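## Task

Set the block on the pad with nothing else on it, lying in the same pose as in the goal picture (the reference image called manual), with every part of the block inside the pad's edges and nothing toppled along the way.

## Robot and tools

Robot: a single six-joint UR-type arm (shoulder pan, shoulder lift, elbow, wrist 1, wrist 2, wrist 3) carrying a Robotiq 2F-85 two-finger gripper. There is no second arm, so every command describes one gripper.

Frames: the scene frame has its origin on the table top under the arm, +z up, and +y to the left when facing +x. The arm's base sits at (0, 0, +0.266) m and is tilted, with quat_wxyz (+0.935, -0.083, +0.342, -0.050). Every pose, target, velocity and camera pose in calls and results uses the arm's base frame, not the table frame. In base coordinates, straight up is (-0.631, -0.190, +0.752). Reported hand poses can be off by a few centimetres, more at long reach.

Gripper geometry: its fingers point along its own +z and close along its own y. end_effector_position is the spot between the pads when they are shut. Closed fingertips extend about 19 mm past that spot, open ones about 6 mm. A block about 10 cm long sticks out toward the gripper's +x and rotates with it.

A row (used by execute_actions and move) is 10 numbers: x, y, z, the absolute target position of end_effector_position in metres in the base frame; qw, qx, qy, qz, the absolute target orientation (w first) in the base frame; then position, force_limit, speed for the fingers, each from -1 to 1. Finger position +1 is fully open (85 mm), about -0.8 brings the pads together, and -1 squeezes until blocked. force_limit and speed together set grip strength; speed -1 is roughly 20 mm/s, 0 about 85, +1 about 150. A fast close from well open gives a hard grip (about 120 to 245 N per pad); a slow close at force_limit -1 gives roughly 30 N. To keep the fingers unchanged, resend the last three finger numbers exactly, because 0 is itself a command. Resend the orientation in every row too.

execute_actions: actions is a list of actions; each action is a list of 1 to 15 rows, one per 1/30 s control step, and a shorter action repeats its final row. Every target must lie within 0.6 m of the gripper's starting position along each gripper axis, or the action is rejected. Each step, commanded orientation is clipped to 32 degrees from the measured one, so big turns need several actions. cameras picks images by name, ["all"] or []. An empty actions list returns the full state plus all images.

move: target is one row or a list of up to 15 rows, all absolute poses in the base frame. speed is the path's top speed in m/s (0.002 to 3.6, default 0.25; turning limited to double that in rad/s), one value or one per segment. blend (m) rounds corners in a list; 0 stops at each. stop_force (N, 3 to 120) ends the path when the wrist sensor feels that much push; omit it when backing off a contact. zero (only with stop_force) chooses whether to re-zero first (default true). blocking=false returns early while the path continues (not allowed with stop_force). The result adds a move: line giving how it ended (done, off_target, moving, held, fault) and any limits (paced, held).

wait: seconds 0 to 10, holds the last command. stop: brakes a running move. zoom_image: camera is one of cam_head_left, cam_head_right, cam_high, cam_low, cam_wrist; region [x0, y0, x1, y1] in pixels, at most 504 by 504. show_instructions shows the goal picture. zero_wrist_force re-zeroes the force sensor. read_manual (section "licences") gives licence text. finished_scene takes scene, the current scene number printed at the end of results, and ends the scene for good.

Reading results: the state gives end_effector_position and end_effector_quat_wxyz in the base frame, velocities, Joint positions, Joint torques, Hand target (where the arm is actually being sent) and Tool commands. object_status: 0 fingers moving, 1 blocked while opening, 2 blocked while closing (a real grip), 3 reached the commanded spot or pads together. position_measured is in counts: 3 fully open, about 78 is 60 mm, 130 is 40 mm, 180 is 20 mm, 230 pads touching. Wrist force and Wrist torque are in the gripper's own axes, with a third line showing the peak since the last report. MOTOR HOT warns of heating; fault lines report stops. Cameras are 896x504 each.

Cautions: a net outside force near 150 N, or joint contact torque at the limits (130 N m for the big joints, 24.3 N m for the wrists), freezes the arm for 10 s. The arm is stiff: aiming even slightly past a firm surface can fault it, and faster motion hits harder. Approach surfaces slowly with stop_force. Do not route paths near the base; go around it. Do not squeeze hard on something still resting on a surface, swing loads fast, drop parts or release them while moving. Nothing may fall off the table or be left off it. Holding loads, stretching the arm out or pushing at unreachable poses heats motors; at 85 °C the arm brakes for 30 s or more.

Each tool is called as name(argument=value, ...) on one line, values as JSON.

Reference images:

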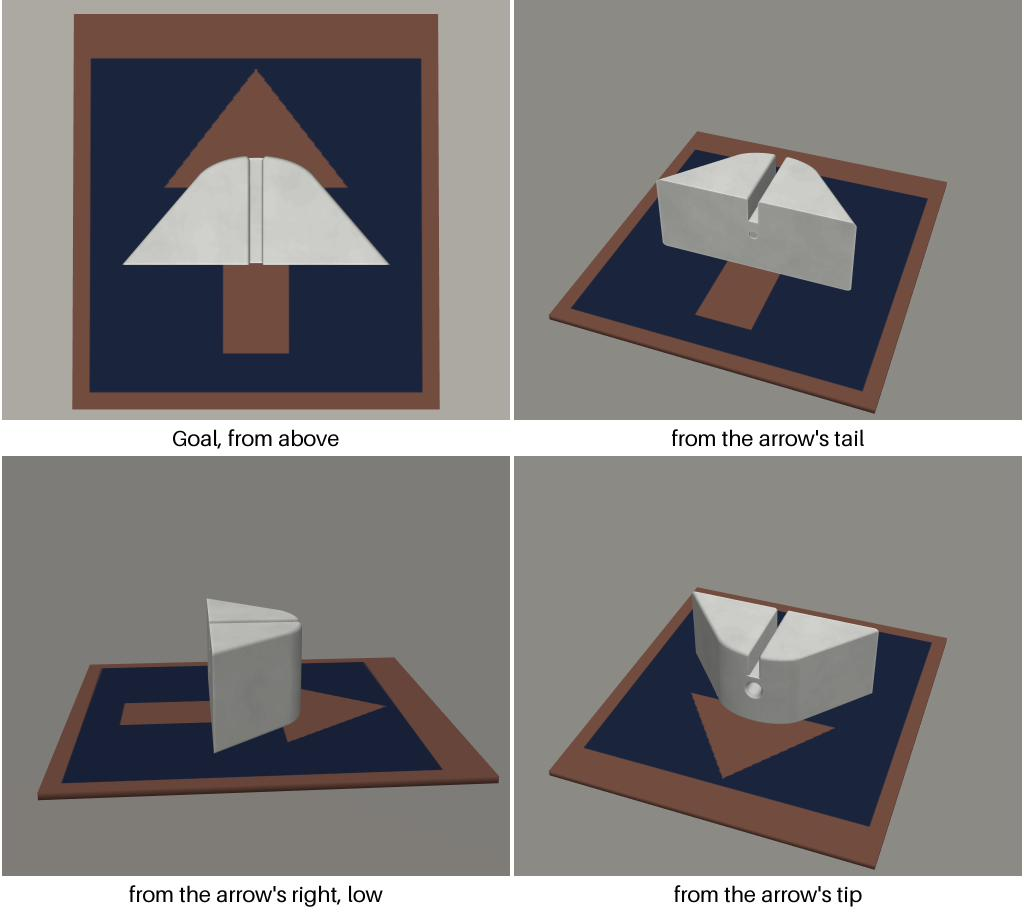

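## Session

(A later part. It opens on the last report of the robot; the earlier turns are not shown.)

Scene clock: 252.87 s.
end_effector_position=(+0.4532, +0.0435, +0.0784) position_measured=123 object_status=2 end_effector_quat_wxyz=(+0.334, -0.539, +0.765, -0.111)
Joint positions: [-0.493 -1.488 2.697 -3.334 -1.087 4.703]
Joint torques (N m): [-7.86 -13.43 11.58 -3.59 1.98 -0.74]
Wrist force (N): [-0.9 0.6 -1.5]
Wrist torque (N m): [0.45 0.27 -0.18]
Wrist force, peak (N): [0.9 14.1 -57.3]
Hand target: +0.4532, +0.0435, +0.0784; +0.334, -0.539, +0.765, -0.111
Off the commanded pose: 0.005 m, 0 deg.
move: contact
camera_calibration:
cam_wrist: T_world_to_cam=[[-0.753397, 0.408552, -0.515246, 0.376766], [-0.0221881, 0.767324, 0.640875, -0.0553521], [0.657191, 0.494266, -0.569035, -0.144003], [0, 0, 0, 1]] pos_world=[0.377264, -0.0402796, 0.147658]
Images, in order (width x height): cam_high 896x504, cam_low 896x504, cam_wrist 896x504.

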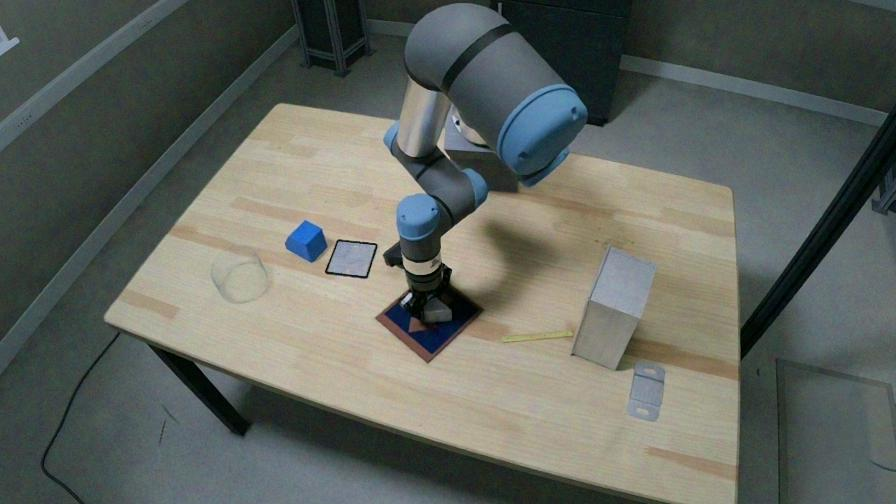

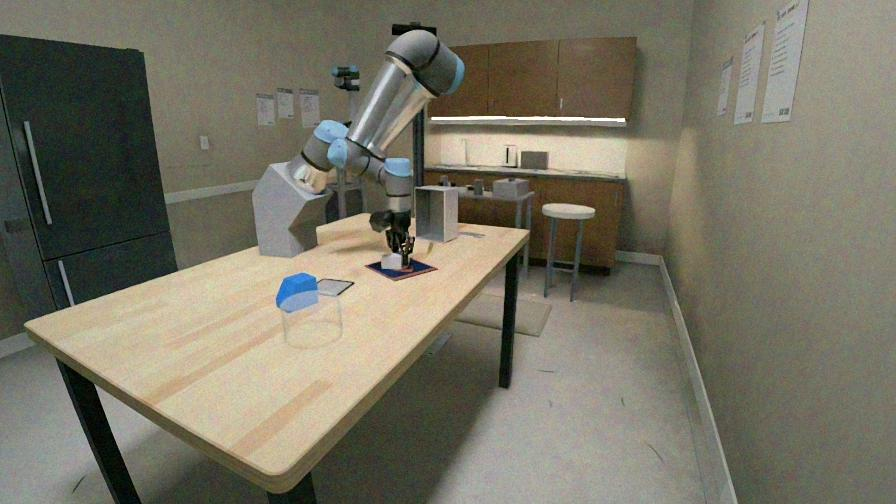

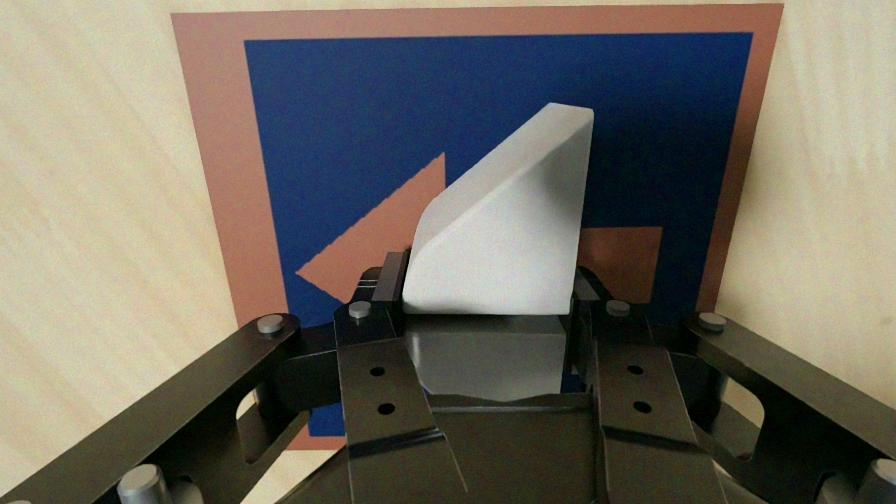

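move(target=[[0.4532, 0.0435, 0.0784, -0.3337, 0.539, -0.7652, 0.1114, 0.4, 0.2, -1], [0.4406, 0.0397, 0.0934, -0.3337, 0.539, -0.7652, 0.1114, 0.4, 0.2, -1], [0.3775, 0.0208, 0.1687, -0.3337, 0.539, -0.7652, 0.1114, 0.4, 0.2, -1]], blend=[0, 0.005, 0], speed=[0.1, 0.06, 0.25], cameras=["cam_high", "cam_low", "cam_wrist"])

zoom_image(camera="cam_wrist", region=[200, 0, 704, 504])

zoom_image(camera="cam_high", region=[340, 240, 520, 380])

Scene clock: 265.27 s.
end_effector_position=(+0.3775, +0.0208, +0.1687) position_measured=78 object_status=3 end_effector_quat_wxyz=(+0.334, -0.539, +0.765, -0.111)
Joint positions: [-0.789 -2.288 2.705 -2.378 -0.951 4.393]
Joint torques (N m): [1.77 -9.24 -8.42 -0.99 0.51 -1.28]
Wrist force (N): [-0.3 1.2 -0.3]
Wrist torque (N m): [0.42 0.22 -0.20]
Wrist force, peak (N): [-1.3 1.0 -2.5]
Hand target: +0.3775, +0.0208, +0.1687; +0.334, -0.539, +0.765, -0.111
Off the commanded pose: 0.000 m, 0 deg.
move: done
camera_calibration:
cam_wrist: T_world_to_cam=[[-0.753376, 0.408727, -0.515138, 0.375503], [-0.0219845, 0.767279, 0.640937, -0.0974221], [0.657222, 0.494191, -0.569064, -0.0316648], [0, 0, 0, 1]] pos_world=[0.301564, -0.0630798, 0.237858]
Images, in order (width x height): cam_high 896x504, cam_low 896x504, cam_wrist 896x504.

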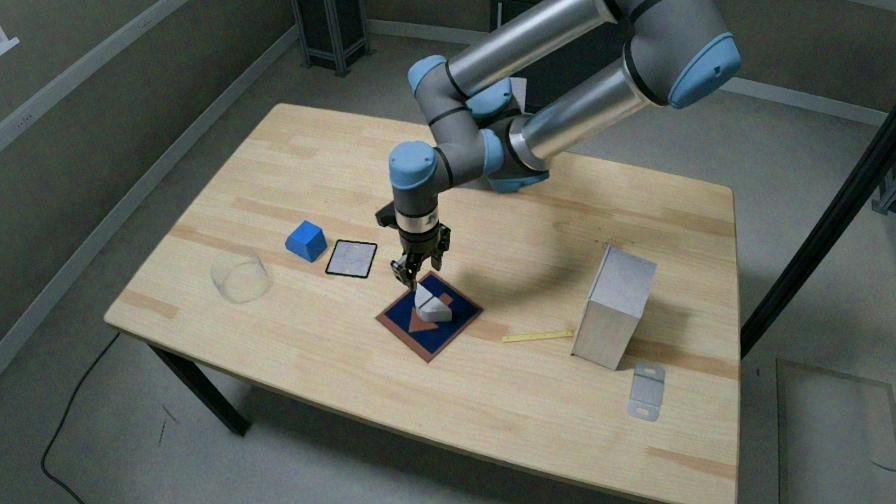

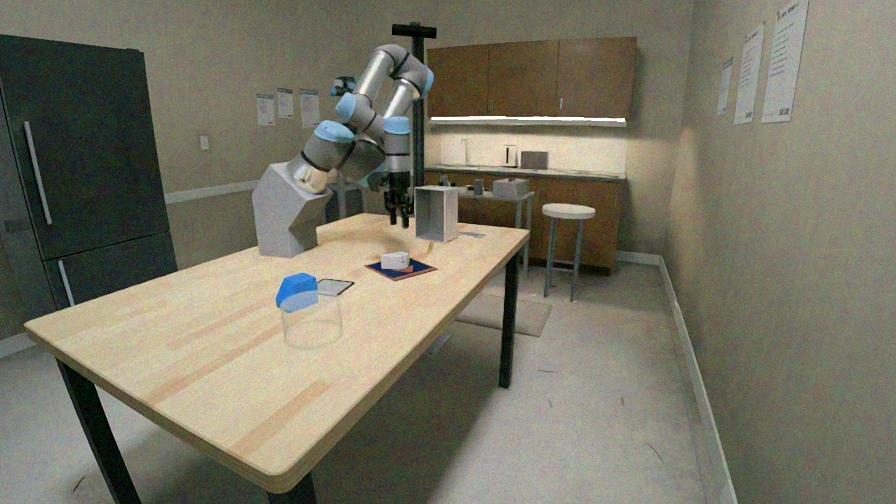

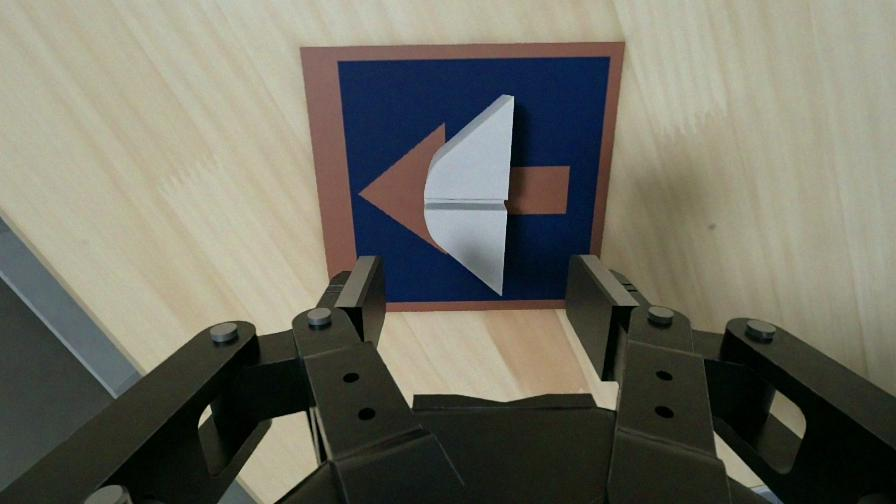

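Scaled by 1.000.

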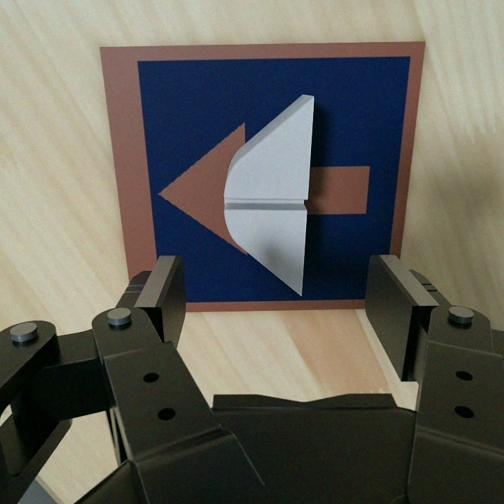

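Scaled by 2.800 from the camera's 896x504 image, which has a finer 1280x720 frame.

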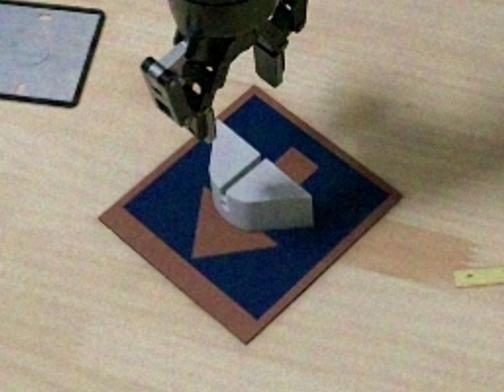

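finished_scene(scene=2)

The scene is finished: the task was done.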